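# Move springy plastic panel from rack into metal frame

## Task

Remove the flexible plastic panel from its rack and install it in the metal frame so that each of its two ends sits fully inside a post's groove, its bottom edge rests on the sill along its whole length, and it stays upright without being held.

## Robot and tools

Robot: two UR7e-type six-joint arms, left_arm and right_arm, each carrying a Robotiq 140 gripper whose fingers can fold at a hinge. Cameras: cam_head_left, cam_head_right, cam_high, cam_low (fixed), plus cam_left_wrist and cam_right_wrist on the hands. All images are 672x504.

Frames. The scene frame has its origin at table height, midway between the nominal arm bases, +z up, +x out over the table, and left_arm on the +y side. Each arm reports its hand pose, velocities and wrist-camera pose in its own base frame. Calibrated bases: left_arm at (-0.059, +0.450, +0.027) m, quat_wxyz (+1.000, 0, 0, +0.030); right_arm at (+0.051, -0.519, +0.027) m, quat_wxyz (+1.000, 0, 0, -0.011). Reported hand positions may be off by a few centimetres. The gripper's fingers point along its +z and close along its y; end_effector_position is the point between the pads when shut, with fingertips about 33 mm beyond it (9 mm when fully open).

The row. Every motion command uses rows of 18 numbers, each in [-1, 1], always for both arms: first left_arm's 6 joint values, then its gripper position, force_limit, speed; then the same 9 for right_arm. Joint order within each arm is unusual: shoulder pan, wrist 2, wrist 1, shoulder lift, wrist 3, elbow. Result lists per joint use the same order. Joint values are offsets, scaled so 1.0 equals 2.222 rad, measured from the arm's Joint targets as they stood when the action (or move) began, not from the previous row; repeating an offset moves further. Put 0 for a joint to hold it. Gripper numbers are absolute commands, not offsets: position +1 is fully open (140 mm), about -0.8 pads touch, -1 closes until blocked. force_limit runs roughly 14 N at -1 to 58 N at +1 (slow close); speed runs about 30 mm/s at -1 to 250 mm/s at +1. To leave a gripper unchanged, resend its previous three numbers; 0 is a real command. Stated joint ranges: elbow -3.142 to 3.142 rad, all others -6.283 to 6.283; an action pushing a joint more than 0.010 rad beyond is refused.

Tools.
execute_actions(actions, cameras): actions is a list of actions, each a table of up to 15 rows, one row per 1/30 s control step; a short table repeats its final row. Images return only if actions is empty or cameras names them. An empty list reports state and the scene number.
move(target, speed, blend, stop_force, zero, blocking, cameras): target is one 18-number row or a list of up to 15 rows; every row's offsets count from the same starting Joint targets. speed is rad/s for the joint travelling farthest, 0.01 to 3.14, default 0.5, one value or one per target. blend (rad) rounds corners in a list. stop_force (3 to 120 N, both arms) ends an arm's path when its wrist sensor feels that much push; use a low speed with it, and omit it when backing off a contact. zero (default true) rezeroes before the move. blocking=false returns early but cannot combine with stop_force. The result adds a move: line such as done, off_target, moving, held or fault, possibly limits=held.
wait(seconds 0 to 10): lets time pass holding commands.
stop(): brakes a running move; fingers keep going.
zoom_image(camera, region [x0, y0, x1, y1] pixels, at most 504 each way): enlarges part of that camera's latest image.
zero_wrist_force(arm): rezeroes that arm's force/torque sensor.
read_manual(section): licence texts only.
finished_scene(scene): ends the scene irreversibly; the panel must already stay in place unaided.

Results. Joint positions, Joint velocities, Joint targets and Joint torques are per-arm blocks in the joint order above (rad, rad/s, N m). Joint targets is what the next offsets count from. object_status: 0 moving, 1 blocked while opening, 2 blocked while closing (a grip), 3 reached the command or pads met. position_measured is in counts: 3 fully open, about 75 at 100 mm, 139 at 60 mm, 200 at 20 mm, 230 pads touching. Wrist force/torque are in the hand's own axes. Lines to watch: joint sent to its limit, joint command not followed (clearance check between arms), MOTOR HOT, TORQUE FAULT, FORCE FAULT, OVER-TEMPERATURE FAULT.

Cautions. Grip with the outer quarter of the pads; nearer the palm the fingers may fold and hold poorly, and fingertips jammed into a surface fold silently. Raising force_limit during a grip needs a new position (e.g. -1 to -0.98). Arms are stiff: aiming even slightly past a firm contact can trigger a fault stop (about 150 N, or wrist torque near 26.3 N m) lasting 10 s. Avoid hitting the frame, table or other arm, never clamp the other gripper, keep the panel from dropping or leaving the table, and avoid twisting it hard while held far from its centre. Occasionally a loose object gets nudged by outside forces.

Each tool is called after ">>>" in YAML: its name, and indented under it one key for each argument.

## Session

>>> execute_actions:
  actions: []

Scene clock: 0.00 s.
left_arm: end_effector_position=(+0.1117, -0.4983, +0.3037) position_measured=3 object_status=3 end_effector_quat_wxyz=(+0.117, +0.847, +0.249, +0.455) | right_arm: end_effector_position=(+0.8132, +0.2905, +0.2781) position_measured=3 object_status=3 end_effector_quat_wxyz=(-0.273, +0.673, +0.054, +0.685)
Joint names: [shoulder pan, wrist 2, wrist 1, shoulder lift, wrist 3, elbow]
Joint positions: left_arm=[-2.106 -0.799 -1.011 -1.468 0.18 1.584] | right_arm=[0.037 -1.15 -4.135 -0.769 3.48 1.666]
Joint velocities: within noise
Joint torques (N m): no reading
Wrist force (N): no reading
Wrist torque (N m): no reading
Wrist force, peak (N): no reading
Joint targets: left_arm=[-2.106 -0.799 -1.011 -1.468 0.180 1.584] | right_arm=[0.037 -1.150 -4.135 -0.769 3.480 1.666]
Tool commands: left_gripper/position=+1.0 left_gripper/force_limit=+1.0 left_gripper/speed=+1.0 right_gripper/position=+1.0 right_gripper/force_limit=+1.0 right_gripper/speed=+1.0

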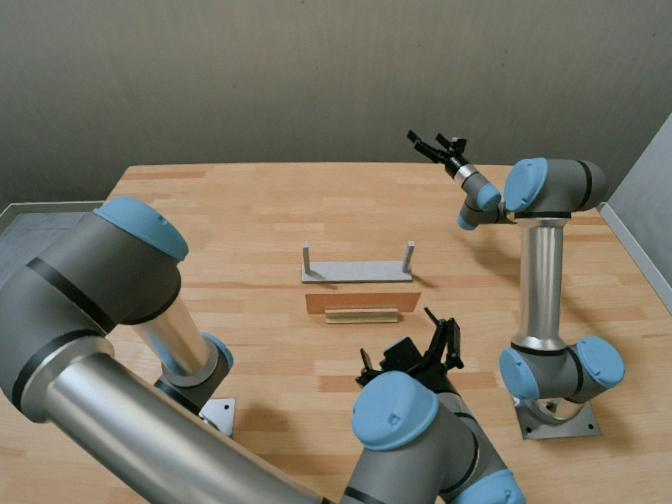

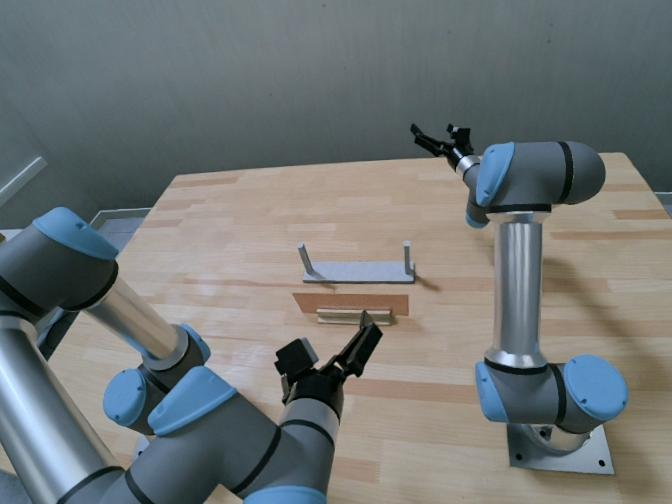

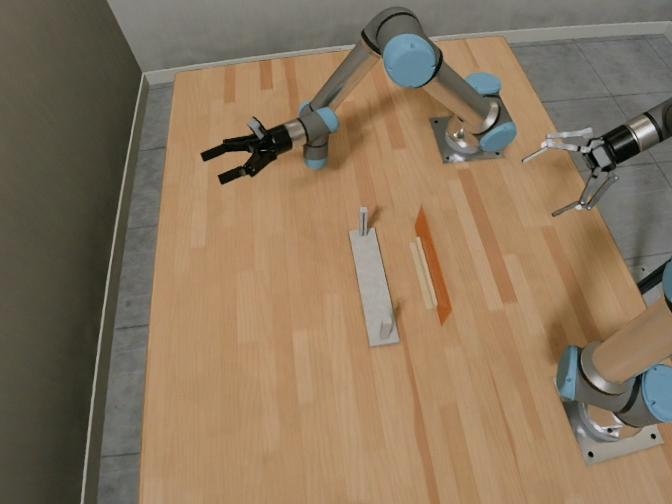

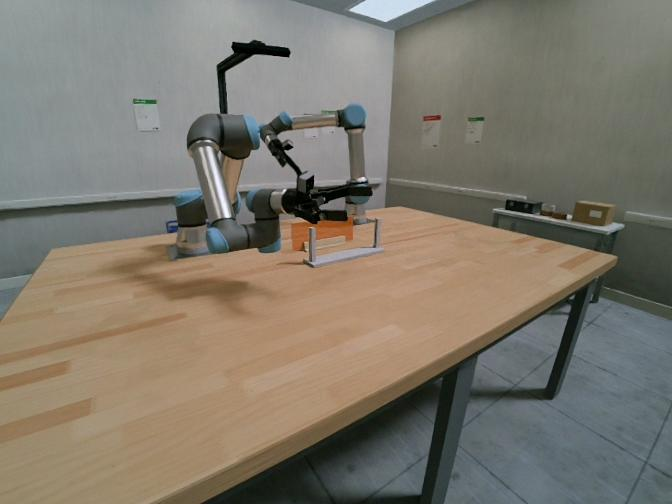

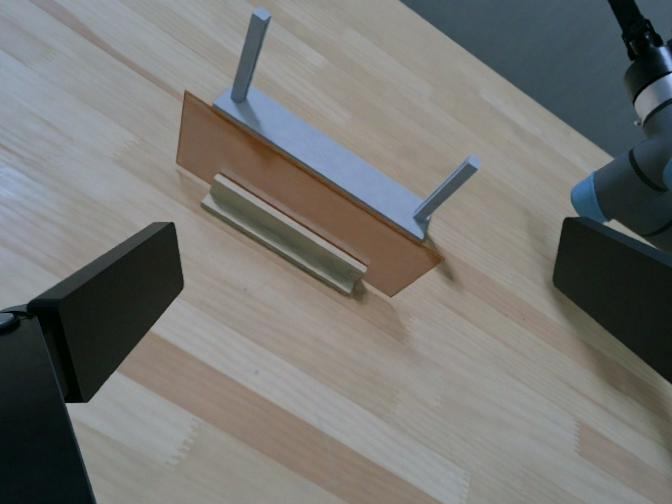

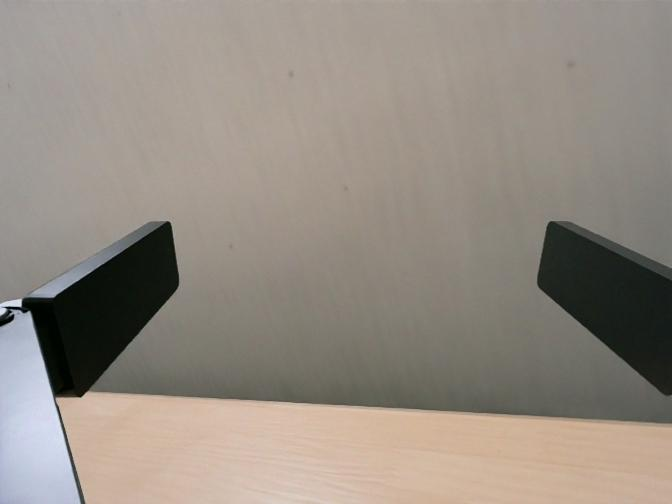

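>>> zoom_image:
  camera: "cam_head_left"
  region: [280, 220, 450, 340]

>>> zoom_image:
  camera: "cam_head_right"
  region: [270, 220, 440, 340]

>>> zoom_image:
  camera: "cam_high"
  region: [330, 190, 480, 360]

>>> zoom_image:
  camera: "cam_low"
  region: [270, 190, 410, 290]

>>> zoom_image:
  camera: "cam_left_wrist"
  region: [160, 0, 500, 310]

Scaled by 2.965 from the camera's 672x504 image, which has a finer 960x720 frame.

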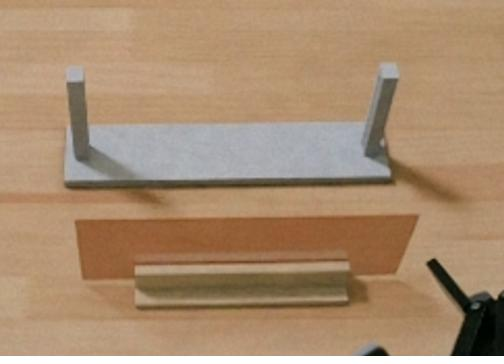

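Scaled by 2.965 from the camera's 672x504 image, which has a finer 960x720 frame.

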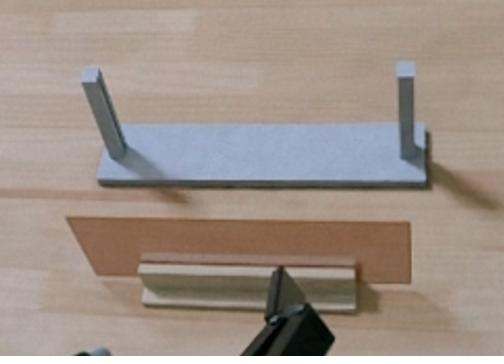

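Scaled by 2.965 from the camera's 672x504 image, which has a finer 960x720 frame.

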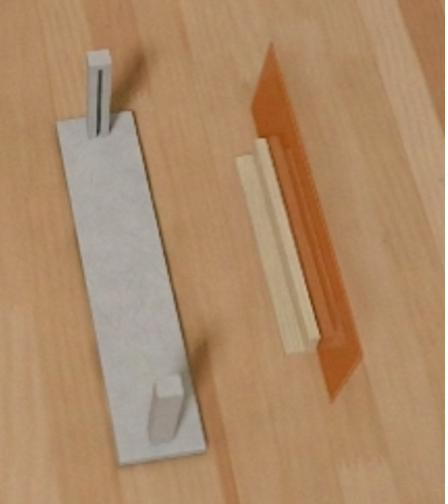

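Scaled by 3.600 from the camera's 672x504 image, which has a finer 960x720 frame.

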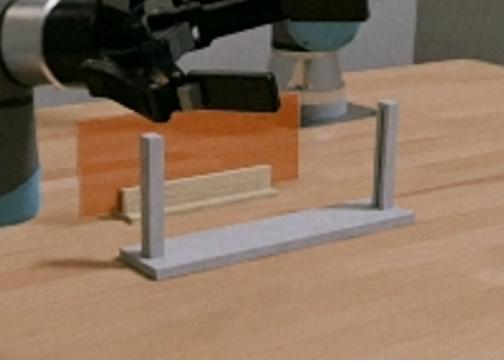

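Scaled by 1.482 from the camera's 672x504 image, which has a finer 960x720 frame.

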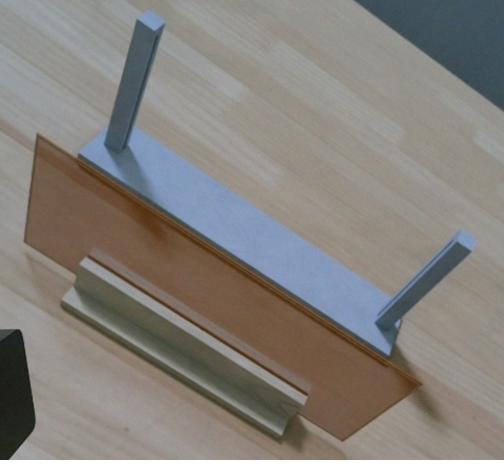

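>>> move:
  target: [0.28350, -0.20841, -0.16728, -0.02762, 0.10658, 0.01242, 1, 1, 1, 0.17772, -0.11364, 0.67727, -0.23848, 0.51454, 0.01139, 1, 1, 1]
  speed: 0.9
  cameras: []

Scene clock: 127.07 s.
left_arm: end_effector_position=(+0.2670, -0.4021, +0.2429) position_measured=3 object_status=3 end_effector_quat_wxyz=(-0.038, +0.807, +0.556, +0.199) | right_arm: end_effector_position=(+0.5989, +0.4800, +0.2427) position_measured=3 object_status=3 end_effector_quat_wxyz=(-0.312, +0.829, -0.448, +0.123)
Joint names: [shoulder pan, wrist 2, wrist 1, shoulder lift, wrist 3, elbow]
Joint positions: left_arm=[-1.476 -1.262 -1.383 -1.53 0.417 1.611] | right_arm=[0.432 -1.402 -2.63 -1.299 4.623 1.691]
Joint torques (N m): left_arm=[10.96 -0.86 -3.15 -41.17 1.32 -12.19] | right_arm=[12.7 -2.03 -2.3 -43.45 1.87 -13.46]
Wrist force (N): left_arm=[-0.6 -0.9 -1.2] | right_arm=[4.5 2.7 3.0]
Wrist torque (N m): left_arm=[-0.09 0.12 -0.17] | right_arm=[0.69 -1.01 -0.08]
Wrist force, peak (N): left_arm=[-0.6 -0.9 -1.2] | right_arm=[4.6 3.0 3.1]
Joint targets: left_arm=[-1.476 -1.262 -1.383 -1.530 0.417 1.611] | right_arm=[0.432 -1.402 -2.630 -1.299 4.623 1.691]
move: done
No camera images: "cameras" was empty.

>>> move:
  target: [0.18897, -0.13897, -0.11139, -0.01814, 0.07097, 0.00855, 1, 1, 1, 0.11841, -0.07597, 0.45144, -0.15891, 0.34316, 0.00774, 1, 1, 1]
  speed: 0.9
  cameras: ["all"]

Scene clock: 131.50 s.
left_arm: end_effector_position=(+0.3578, -0.3621, +0.2526) position_measured=3 object_status=3 end_effector_quat_wxyz=(+0.000, +0.728, +0.686, +0.000) | right_arm: end_effector_position=(+0.2658, +0.3948, +0.2529) position_measured=3 object_status=3 end_effector_quat_wxyz=(+0.000, +0.715, -0.699, +0.000)
Joint names: [shoulder pan, wrist 2, wrist 1, shoulder lift, wrist 3, elbow]
Joint positions: left_arm=[-1.057 -1.571 -1.63 -1.57 0.574 1.63] | right_arm=[0.695 -1.571 -1.627 -1.652 5.385 1.708]
Joint torques (N m): left_arm=[11.18 -1.6 -3.79 -39.53 1.53 -13.61] | right_arm=[11.67 -2.29 -1.58 -27.78 1.81 -14.31]
Wrist force (N): left_arm=[-1.5 -0.5 -2.6] | right_arm=[4.3 1.0 3.4]
Wrist torque (N m): left_arm=[0.09 0.27 -0.32] | right_arm=[0.49 -1.03 -0.31]
Wrist force, peak (N): left_arm=[-1.5 -1.0 -2.9] | right_arm=[5.7 2.4 3.6]
Joint targets: left_arm=[-1.056 -1.571 -1.630 -1.570 0.574 1.630] | right_arm=[0.695 -1.571 -1.627 -1.652 5.385 1.708]
move: done

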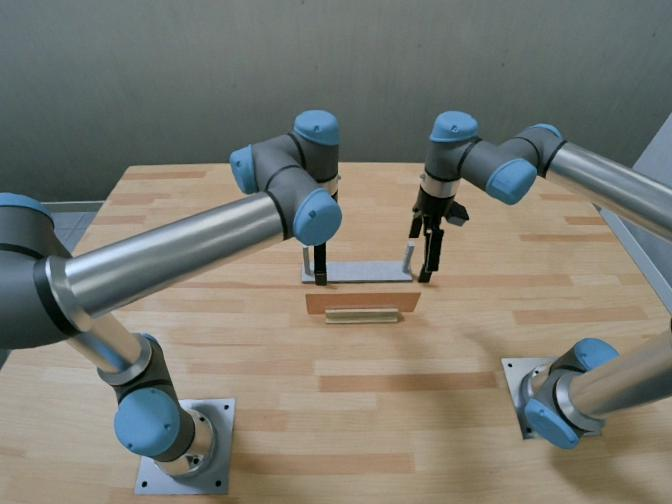

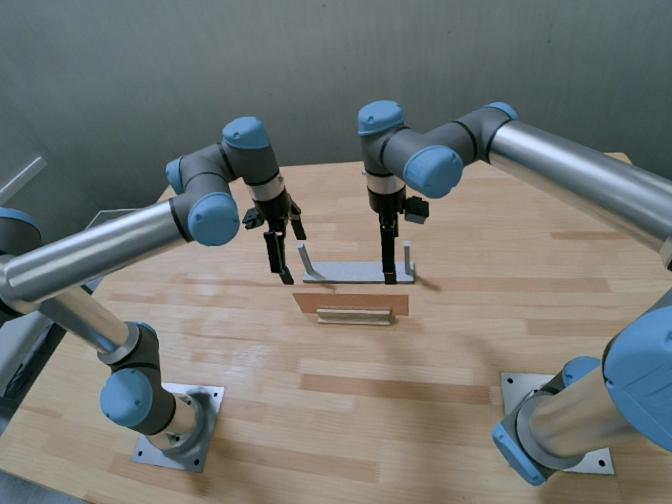

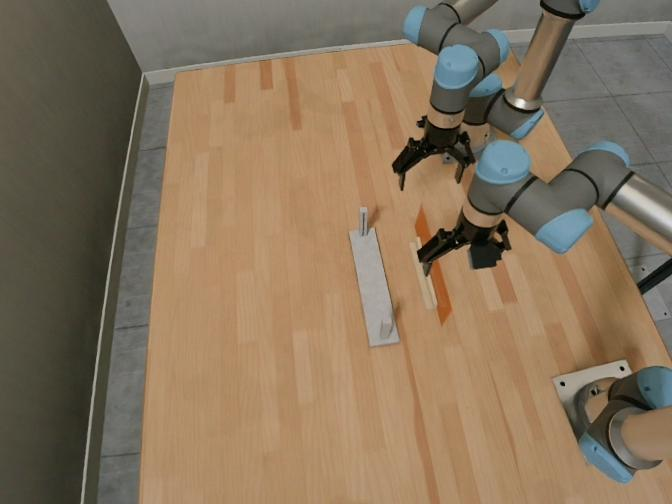

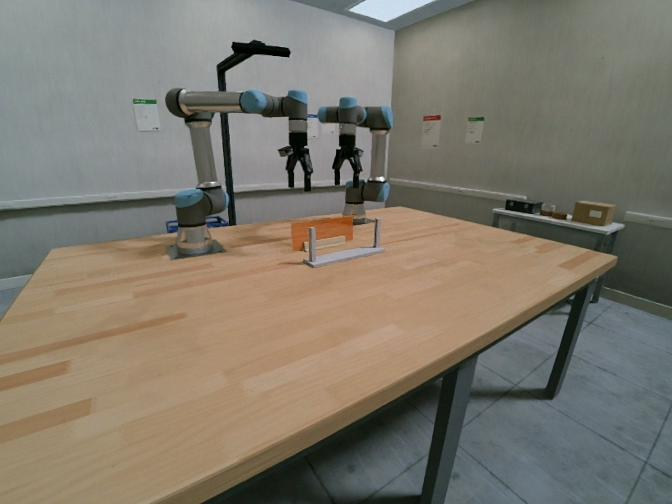

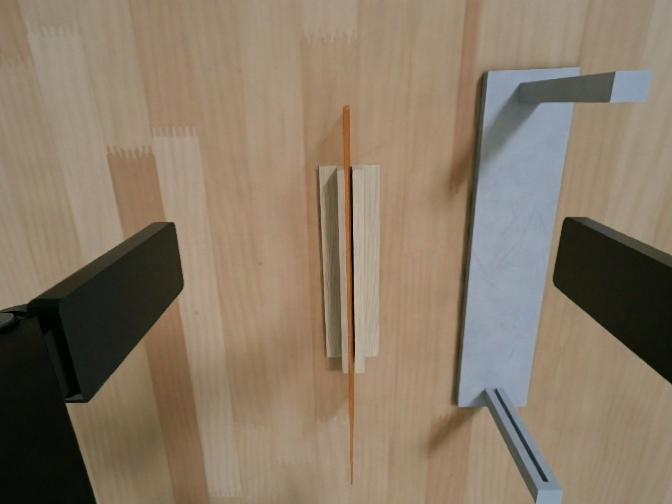

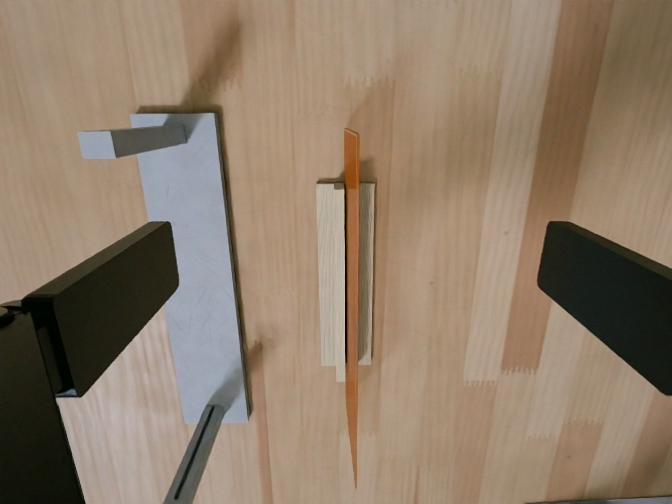

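>>> zoom_image:
  camera: "cam_left_wrist"
  region: [450, 360, 600, 504]

>>> zoom_image:
  camera: "cam_left_wrist"
  region: [300, 90, 420, 210]

>>> zoom_image:
  camera: "cam_left_wrist"
  region: [300, 330, 420, 500]

>>> zoom_image:
  camera: "cam_left_wrist"
  region: [460, 50, 670, 220]

>>> zoom_image:
  camera: "cam_right_wrist"
  region: [140, 380, 290, 504]

>>> zoom_image:
  camera: "cam_right_wrist"
  region: [60, 90, 260, 220]

>>> zoom_image:
  camera: "cam_right_wrist"
  region: [290, 110, 410, 230]

>>> zoom_image:
  camera: "cam_right_wrist"
  region: [290, 340, 410, 500]

Scaled by 3.360 from the camera's 672x504 image, which has a finer 960x720 frame.

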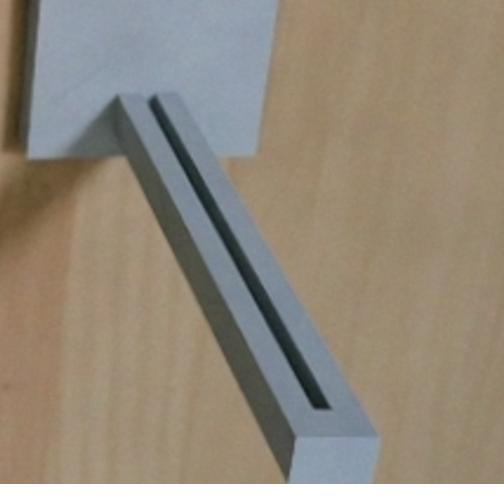

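Scaled by 4.200 from the camera's 672x504 image, which has a finer 960x720 frame.

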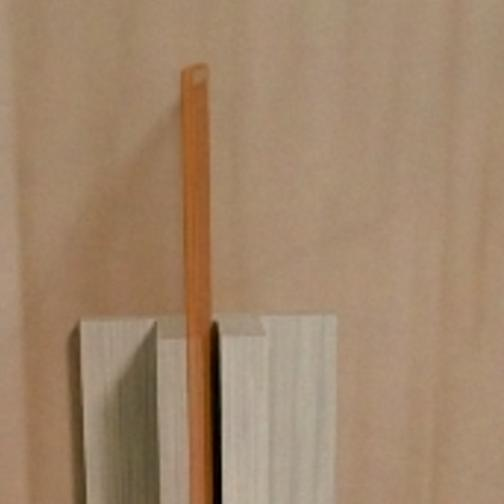

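Scaled by 2.965 from the camera's 672x504 image, which has a finer 960x720 frame.

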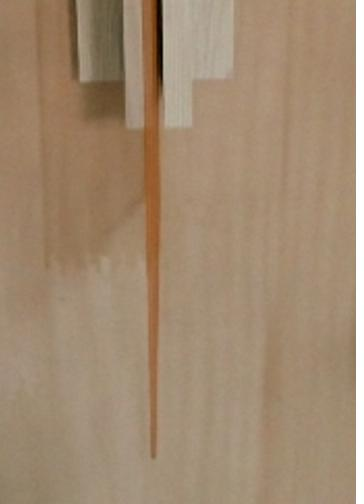

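Scaled by 2.400 from the camera's 672x504 image, which has a finer 960x720 frame.

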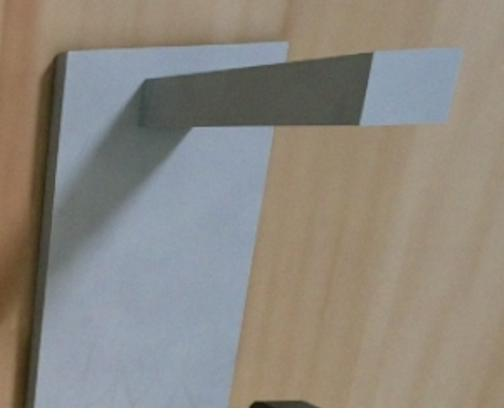

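Scaled by 3.360 from the camera's 672x504 image, which has a finer 960x720 frame.

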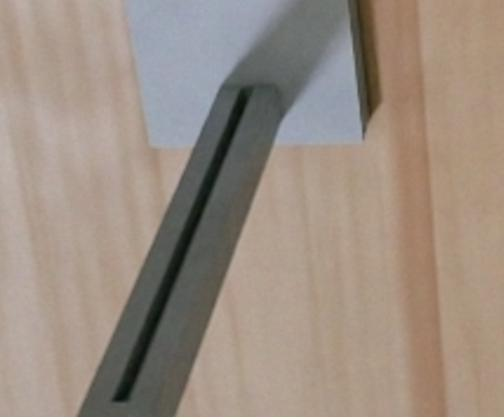

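Scaled by 2.520 from the camera's 672x504 image, which has a finer 960x720 frame.

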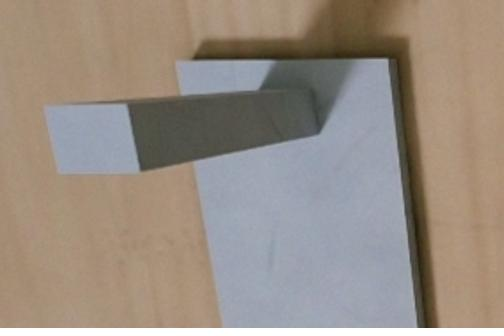

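Scaled by 4.200 from the camera's 672x504 image, which has a finer 960x720 frame.

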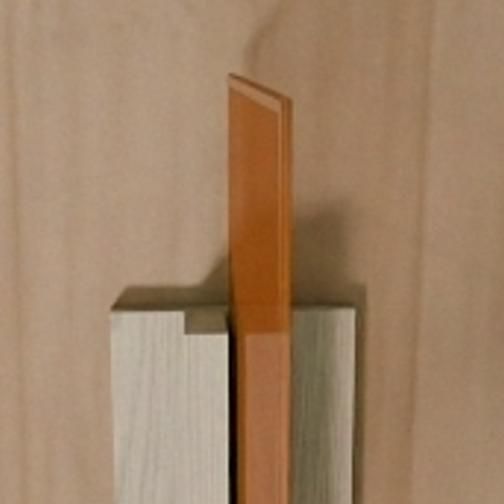

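Scaled by 3.150 from the camera's 672x504 image, which has a finer 960x720 frame.

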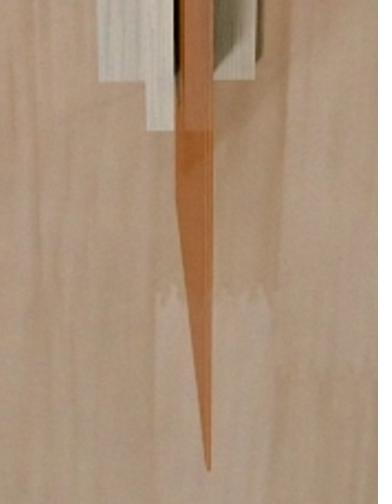

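>>> zoom_image:
  camera: "cam_left_wrist"
  region: [0, 200, 200, 420]

>>> zoom_image:
  camera: "cam_left_wrist"
  region: [530, 200, 672, 400]

>>> zoom_image:
  camera: "cam_right_wrist"
  region: [0, 200, 200, 420]

>>> zoom_image:
  camera: "cam_right_wrist"
  region: [520, 200, 672, 410]

Scaled by 2.291 from the camera's 672x504 image, which has a finer 960x720 frame.

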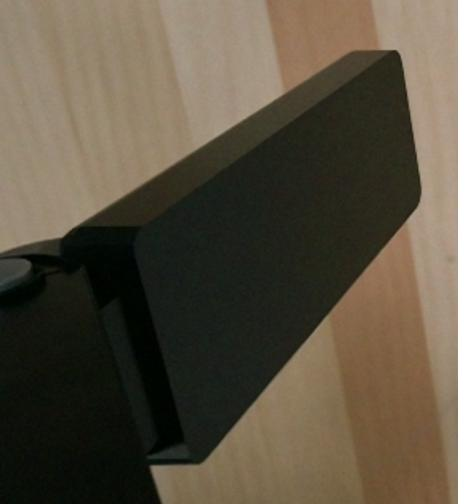

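Scaled by 2.520 from the camera's 672x504 image, which has a finer 960x720 frame.

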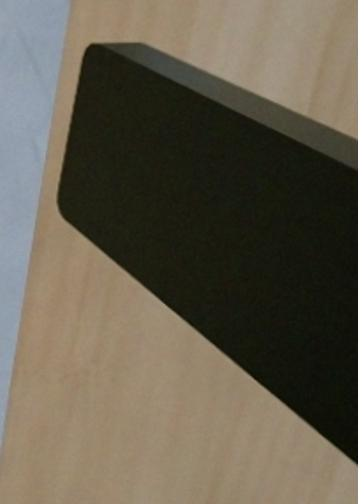

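Scaled by 2.291 from the camera's 672x504 image, which has a finer 960x720 frame.

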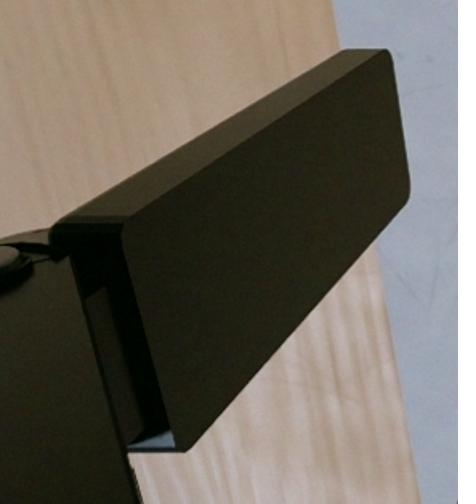

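Scaled by 2.400 from the camera's 672x504 image, which has a finer 960x720 frame.

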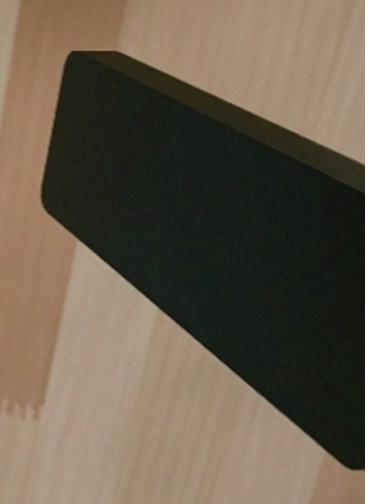

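>>> move:
  target: [-0.00245, 0.0001, -0.09338, 0.00496, -0.01379, 0.08806, 1, 1, 1, 0.01126, 0.0001, -0.09433, 0.01773, 0.00604, 0.07669, 1, 1, 1]
  speed: 0.6
  cameras: ["cam_left_wrist", "cam_right_wrist"]

Scene clock: 230.97 s.
left_arm: end_effector_position=(+0.3519, -0.3568, +0.1730) position_measured=3 object_status=3 end_effector_quat_wxyz=(+0.000, +0.719, +0.695, +0.000) end_effector_velocity=(+0.000, +0.000, +0.000) end_effector_angular_velocity=(-0.003, -0.001, +0.001) | right_arm: end_effector_position=(+0.2583, +0.4036, +0.1730) position_measured=3 object_status=3 end_effector_quat_wxyz=(+0.000, +0.719, -0.695, +0.000)
Joint names: [shoulder pan, wrist 2, wrist 1, shoulder lift, wrist 3, elbow]
Joint positions: left_arm=[-1.062 -1.57 -1.837 -1.559 0.544 1.826] | right_arm=[0.72 -1.571 -1.836 -1.612 5.399 1.878]
Joint velocities: left_arm=[0 0 -0.005 -0.002 -0.001 0.004] | right_arm=[within noise]
Joint torques (N m): left_arm=[-7.9 1.47 -4.11 -15.81 -1.59 -12.34] | right_arm=[12.06 1.97 -5.01 -14.5 1.82 -11.84]
Wrist force (N): left_arm=[-1.3 -0.7 -2.6] | right_arm=[4.3 0.9 3.5]
Wrist torque (N m): left_arm=[0.02 0.21 -0.17] | right_arm=[0.46 -1.03 -0.31]
Wrist force, peak (N): left_arm=[-1.3 -1.0 -4.4] | right_arm=[4.2 1.1 4.7]
Joint targets: left_arm=[-1.062 -1.570 -1.838 -1.559 0.544 1.826] | right_arm=[0.720 -1.571 -1.836 -1.612 5.399 1.878]
move: done
Images, in order (width x height): cam_left_wrist 672x504, cam_right_wrist 672x504.

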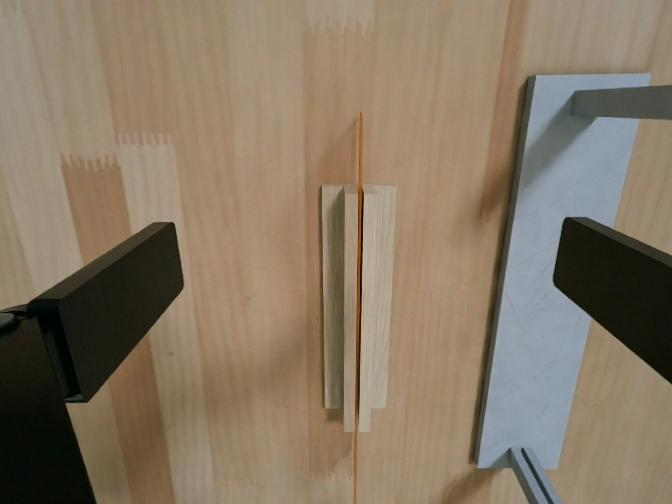

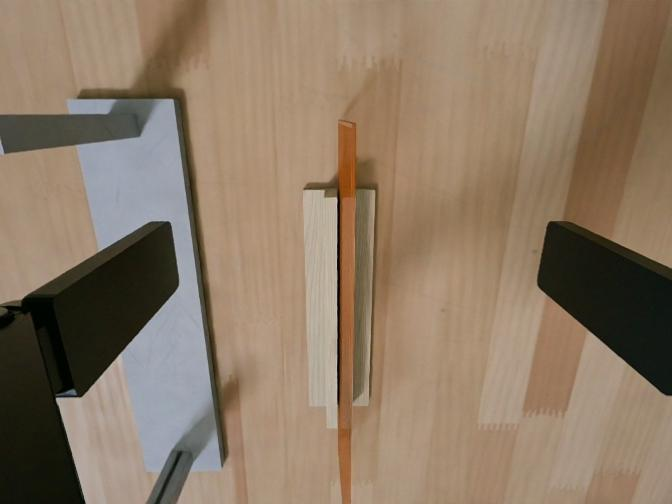

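>>> zoom_image:
  camera: "cam_left_wrist"
  region: [310, 90, 410, 230]

>>> zoom_image:
  camera: "cam_left_wrist"
  region: [310, 360, 410, 504]

>>> zoom_image:
  camera: "cam_right_wrist"
  region: [290, 90, 390, 230]

>>> zoom_image:
  camera: "cam_right_wrist"
  region: [290, 360, 390, 504]

Scaled by 3.600 from the camera's 672x504 image, which has a finer 960x720 frame.

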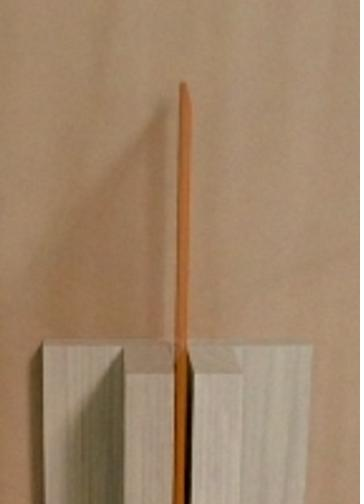

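Scaled by 3.500 from the camera's 672x504 image, which has a finer 960x720 frame.

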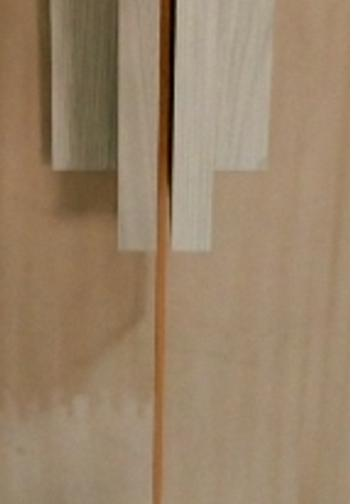

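Scaled by 3.600 from the camera's 672x504 image, which has a finer 960x720 frame.

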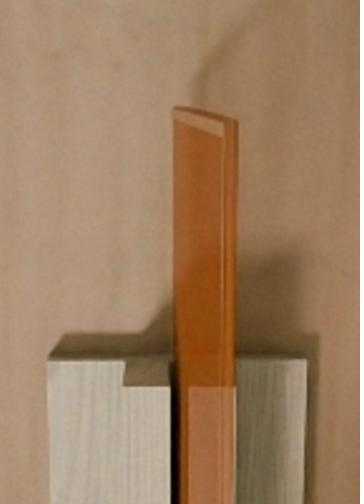

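Scaled by 3.500 from the camera's 672x504 image, which has a finer 960x720 frame.

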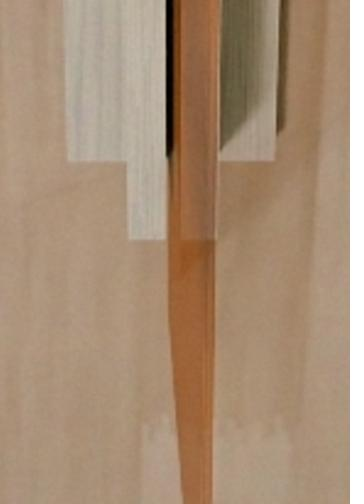

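>>> move:
  target: [0.00352, -0.0004, -0.04151, 0.01533, 0.0015, 0.02627, -0.2, 0, 0, -0.00292, 0.0001, -0.0433, 0.0151, -0.00535, 0.02784, -0.2, 0, 0]
  speed: 0.3
  cameras: ["cam_left_wrist", "cam_right_wrist", "cam_low", "cam_high"]

Scene clock: 260.00 s.
left_arm: end_effector_position=(+0.3560, -0.3570, +0.1381) position_measured=154 object_status=3 end_effector_quat_wxyz=(+0.000, +0.718, +0.696, +0.000) | right_arm: end_effector_position=(+0.2630, +0.4039, +0.1378) position_measured=154 object_status=3 end_effector_quat_wxyz=(+0.000, +0.721, -0.693, +0.000)
Joint names: [shoulder pan, wrist 2, wrist 1, shoulder lift, wrist 3, elbow]
Joint positions: left_arm=[-1.054 -1.571 -1.93 -1.525 0.547 1.884] | right_arm=[0.713 -1.571 -1.932 -1.579 5.387 1.94]
Joint torques (N m): left_arm=[11.36 -1.71 -3.64 -14.98 1.48 -11.62] | right_arm=[-9.77 1.9 -5.24 -17.39 -1.79 -13.26]
Wrist force (N): left_arm=[-1.2 -0.8 -2.6] | right_arm=[4.2 1.1 3.3]
Wrist torque (N m): left_arm=[0.00 0.20 -0.28] | right_arm=[0.48 -1.03 -0.17]
Wrist force, peak (N): left_arm=[-1.6 -1.1 -3.0] | right_arm=[4.3 0.7 4.0]
Joint targets: left_arm=[-1.054 -1.571 -1.930 -1.525 0.547 1.884] | right_arm=[0.713 -1.571 -1.933 -1.579 5.387 1.940]
move: done
Images, in order (width x height): cam_high 672x504, cam_low 672x504, cam_left_wrist 672x504, cam_right_wrist 672x504.

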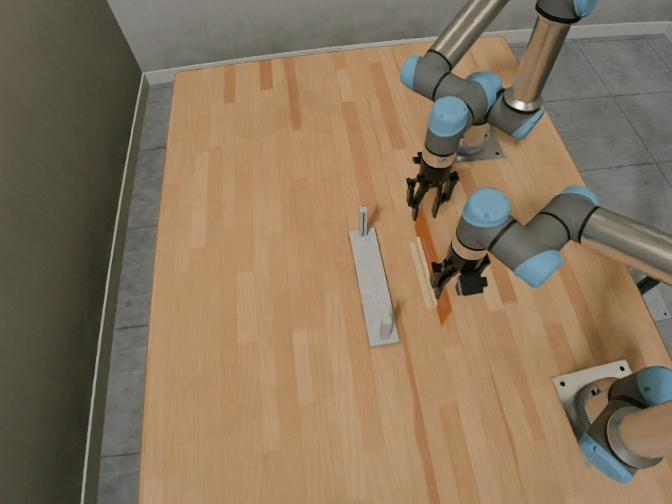

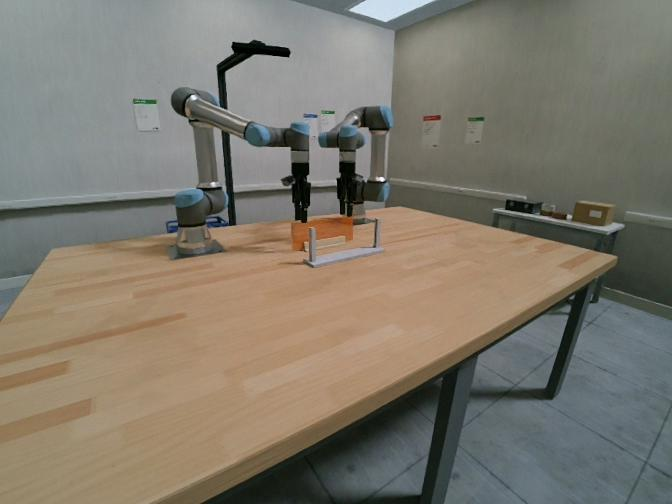

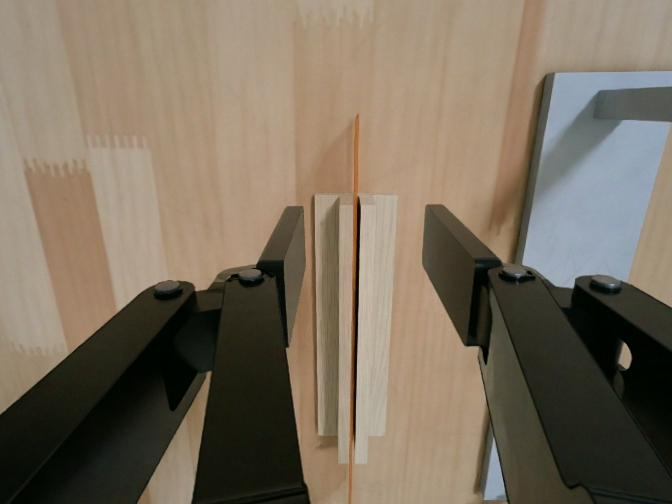

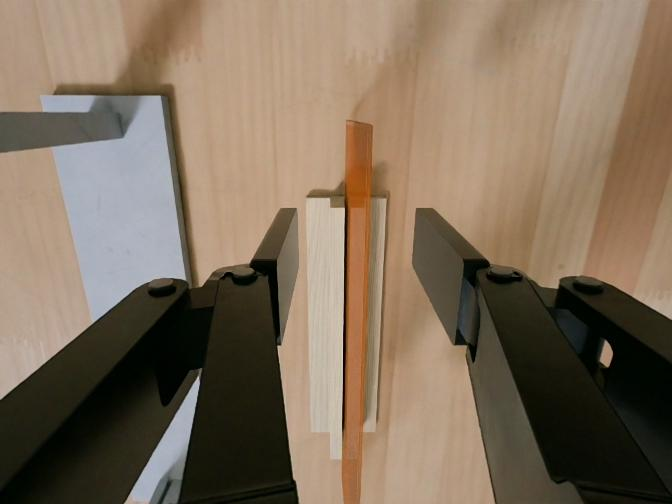

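>>> zoom_image:
  camera: "cam_low"
  region: [280, 170, 400, 270]

>>> zoom_image:
  camera: "cam_high"
  region: [390, 160, 500, 330]

>>> zoom_image:
  camera: "cam_right_wrist"
  region: [250, 90, 450, 290]

>>> zoom_image:
  camera: "cam_left_wrist"
  region: [250, 90, 450, 290]

Scaled by 4.200 from the camera's 672x504 image, which has a finer 960x720 frame.

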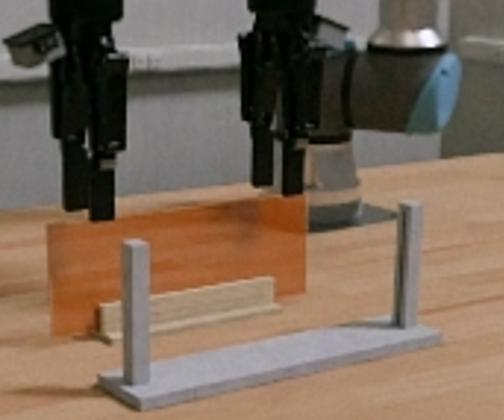

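Scaled by 2.965 from the camera's 672x504 image, which has a finer 960x720 frame.

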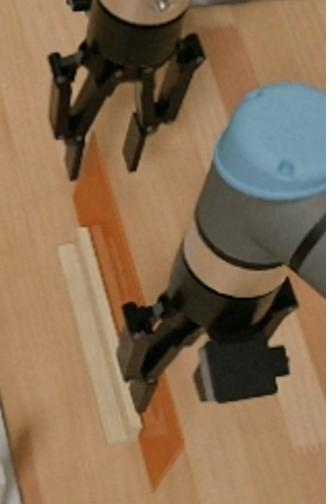

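Scaled by 2.520 from the camera's 672x504 image, which has a finer 960x720 frame.

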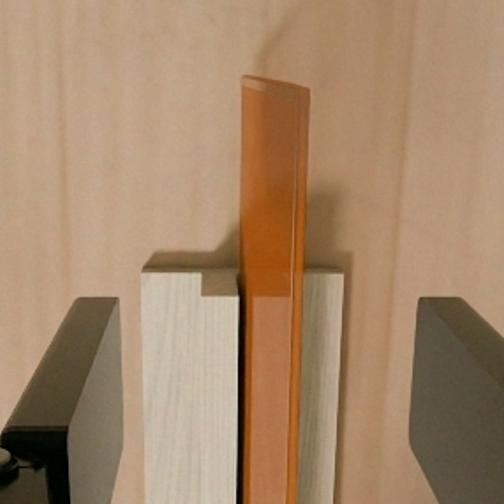

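Scaled by 2.520 from the camera's 672x504 image, which has a finer 960x720 frame.

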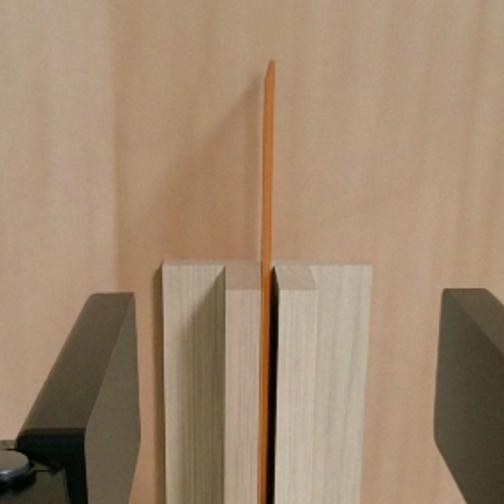

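>>> move:
  target: [0.00133, 0.0001, -0.02423, 0.00992, 0.00155, 0.0144, -0.2, 0, 0, 0.00055, 0.0001, -0.01908, 0.00639, 0.00036, 0.01323, -0.2, 0, 0]
  speed: 0.2
  cameras: ["cam_left_wrist", "cam_right_wrist", "cam_low", "cam_head_left", "cam_head_right"]

>>> zoom_image:
  camera: "cam_low"
  region: [280, 180, 400, 270]

>>> zoom_image:
  camera: "cam_head_left"
  region: [280, 180, 450, 340]

>>> zoom_image:
  camera: "cam_head_right"
  region: [270, 180, 440, 340]

Scene clock: 287.97 s.
left_arm: end_effector_position=(+0.3577, -0.3571, +0.1179) position_measured=154 object_status=3 end_effector_quat_wxyz=(+0.000, +0.718, +0.696, +0.000) | right_arm: end_effector_position=(+0.2620, +0.4038, +0.1218) position_measured=154 object_status=3 end_effector_quat_wxyz=(+0.000, +0.721, -0.693, +0.000)
Joint names: [shoulder pan, wrist 2, wrist 1, shoulder lift, wrist 3, elbow]
Joint positions: left_arm=[-1.051 -1.571 -1.984 -1.503 0.55 1.916] | right_arm=[0.715 -1.571 -1.975 -1.565 5.388 1.969]
Joint torques (N m): left_arm=[11.41 1.49 -3.76 -17.61 1.45 -12.92] | right_arm=[12.49 2.14 -5.11 -16.25 1.92 -13.8]
Wrist force (N): left_arm=[-1.1 -0.9 -2.5] | right_arm=[4.4 1.2 3.4]
Wrist torque (N m): left_arm=[-0.02 0.18 -0.30] | right_arm=[0.51 -1.08 -0.26]
Wrist force, peak (N): left_arm=[-1.0 -1.1 -3.0] | right_arm=[4.4 1.1 3.6]
Joint targets: left_arm=[-1.051 -1.571 -1.984 -1.503 0.550 1.916] | right_arm=[0.715 -1.571 -1.975 -1.565 5.388 1.970]
move: done
Images, in order (width x height): cam_head_left 672x504, cam_head_right 672x504, cam_low 672x504, cam_left_wrist 672x504, cam_right_wrist 672x504.

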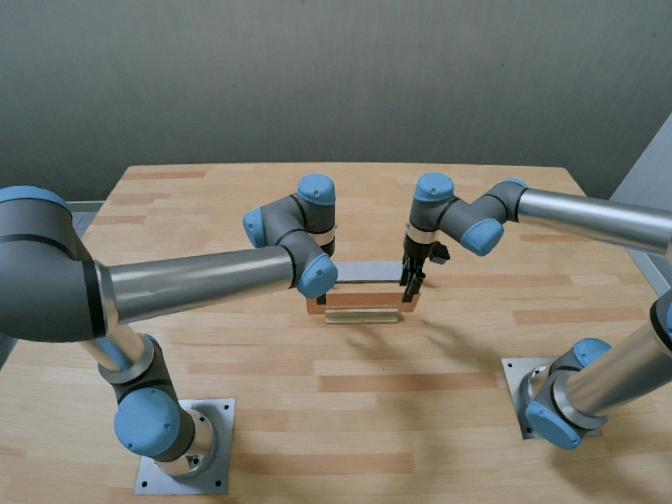

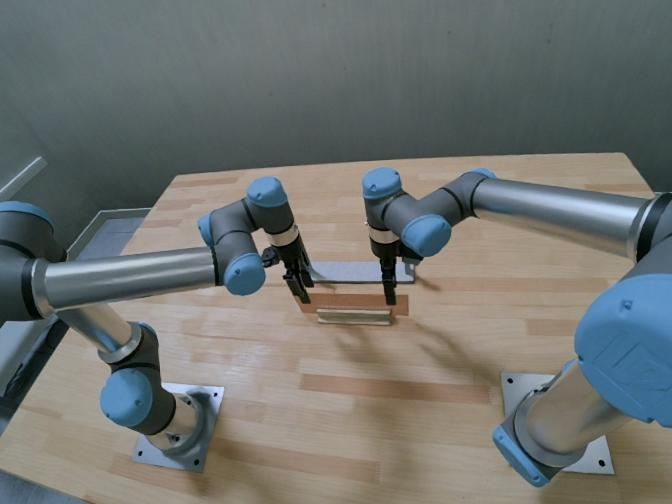

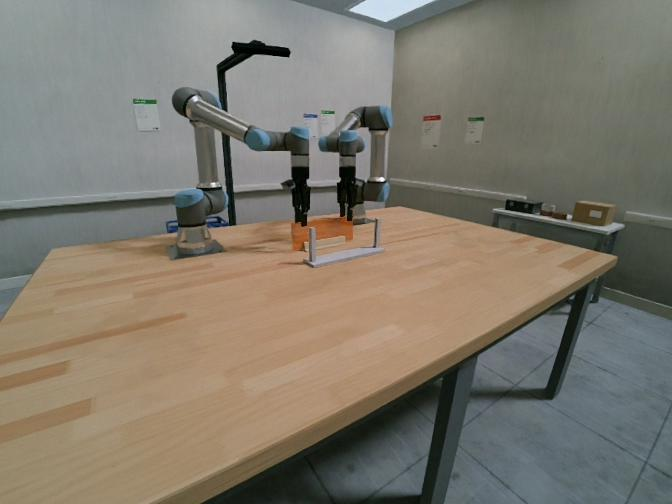

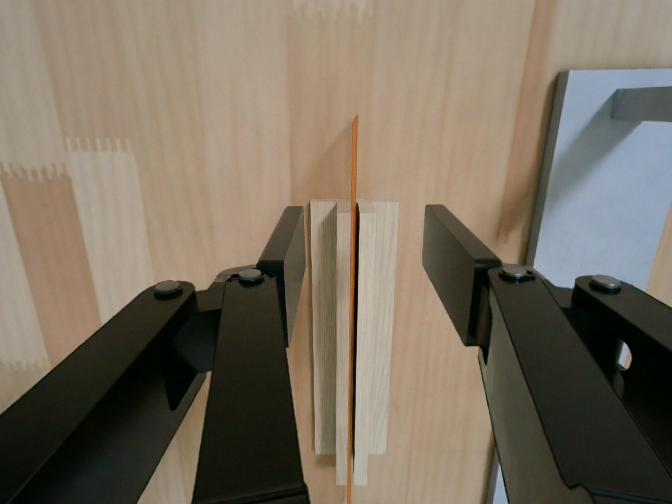

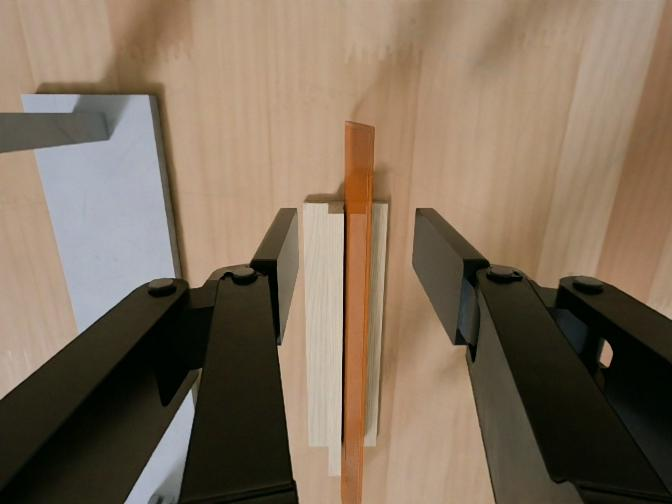

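Scaled by 4.200 from the camera's 672x504 image, which has a finer 960x720 frame.

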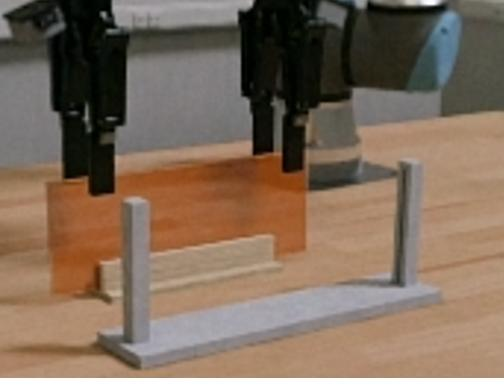

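Scaled by 2.965 from the camera's 672x504 image, which has a finer 960x720 frame.

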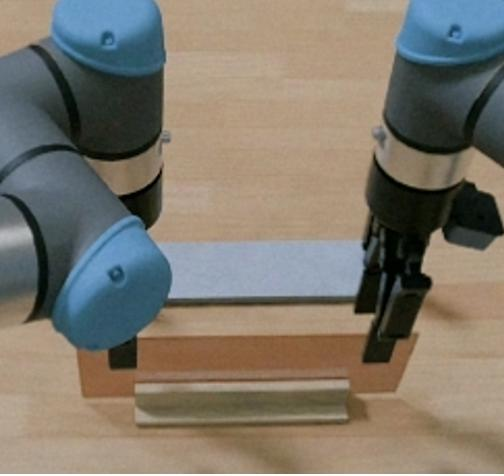

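Scaled by 2.965 from the camera's 672x504 image, which has a finer 960x720 frame.

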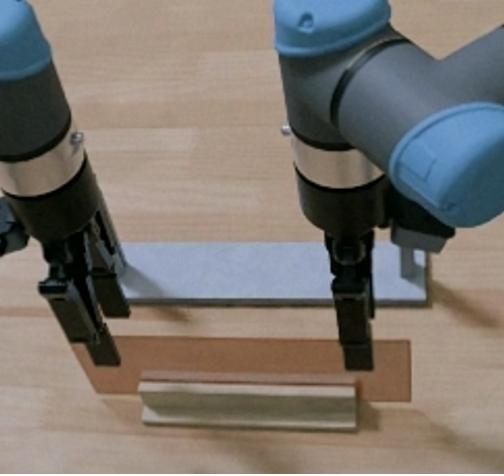

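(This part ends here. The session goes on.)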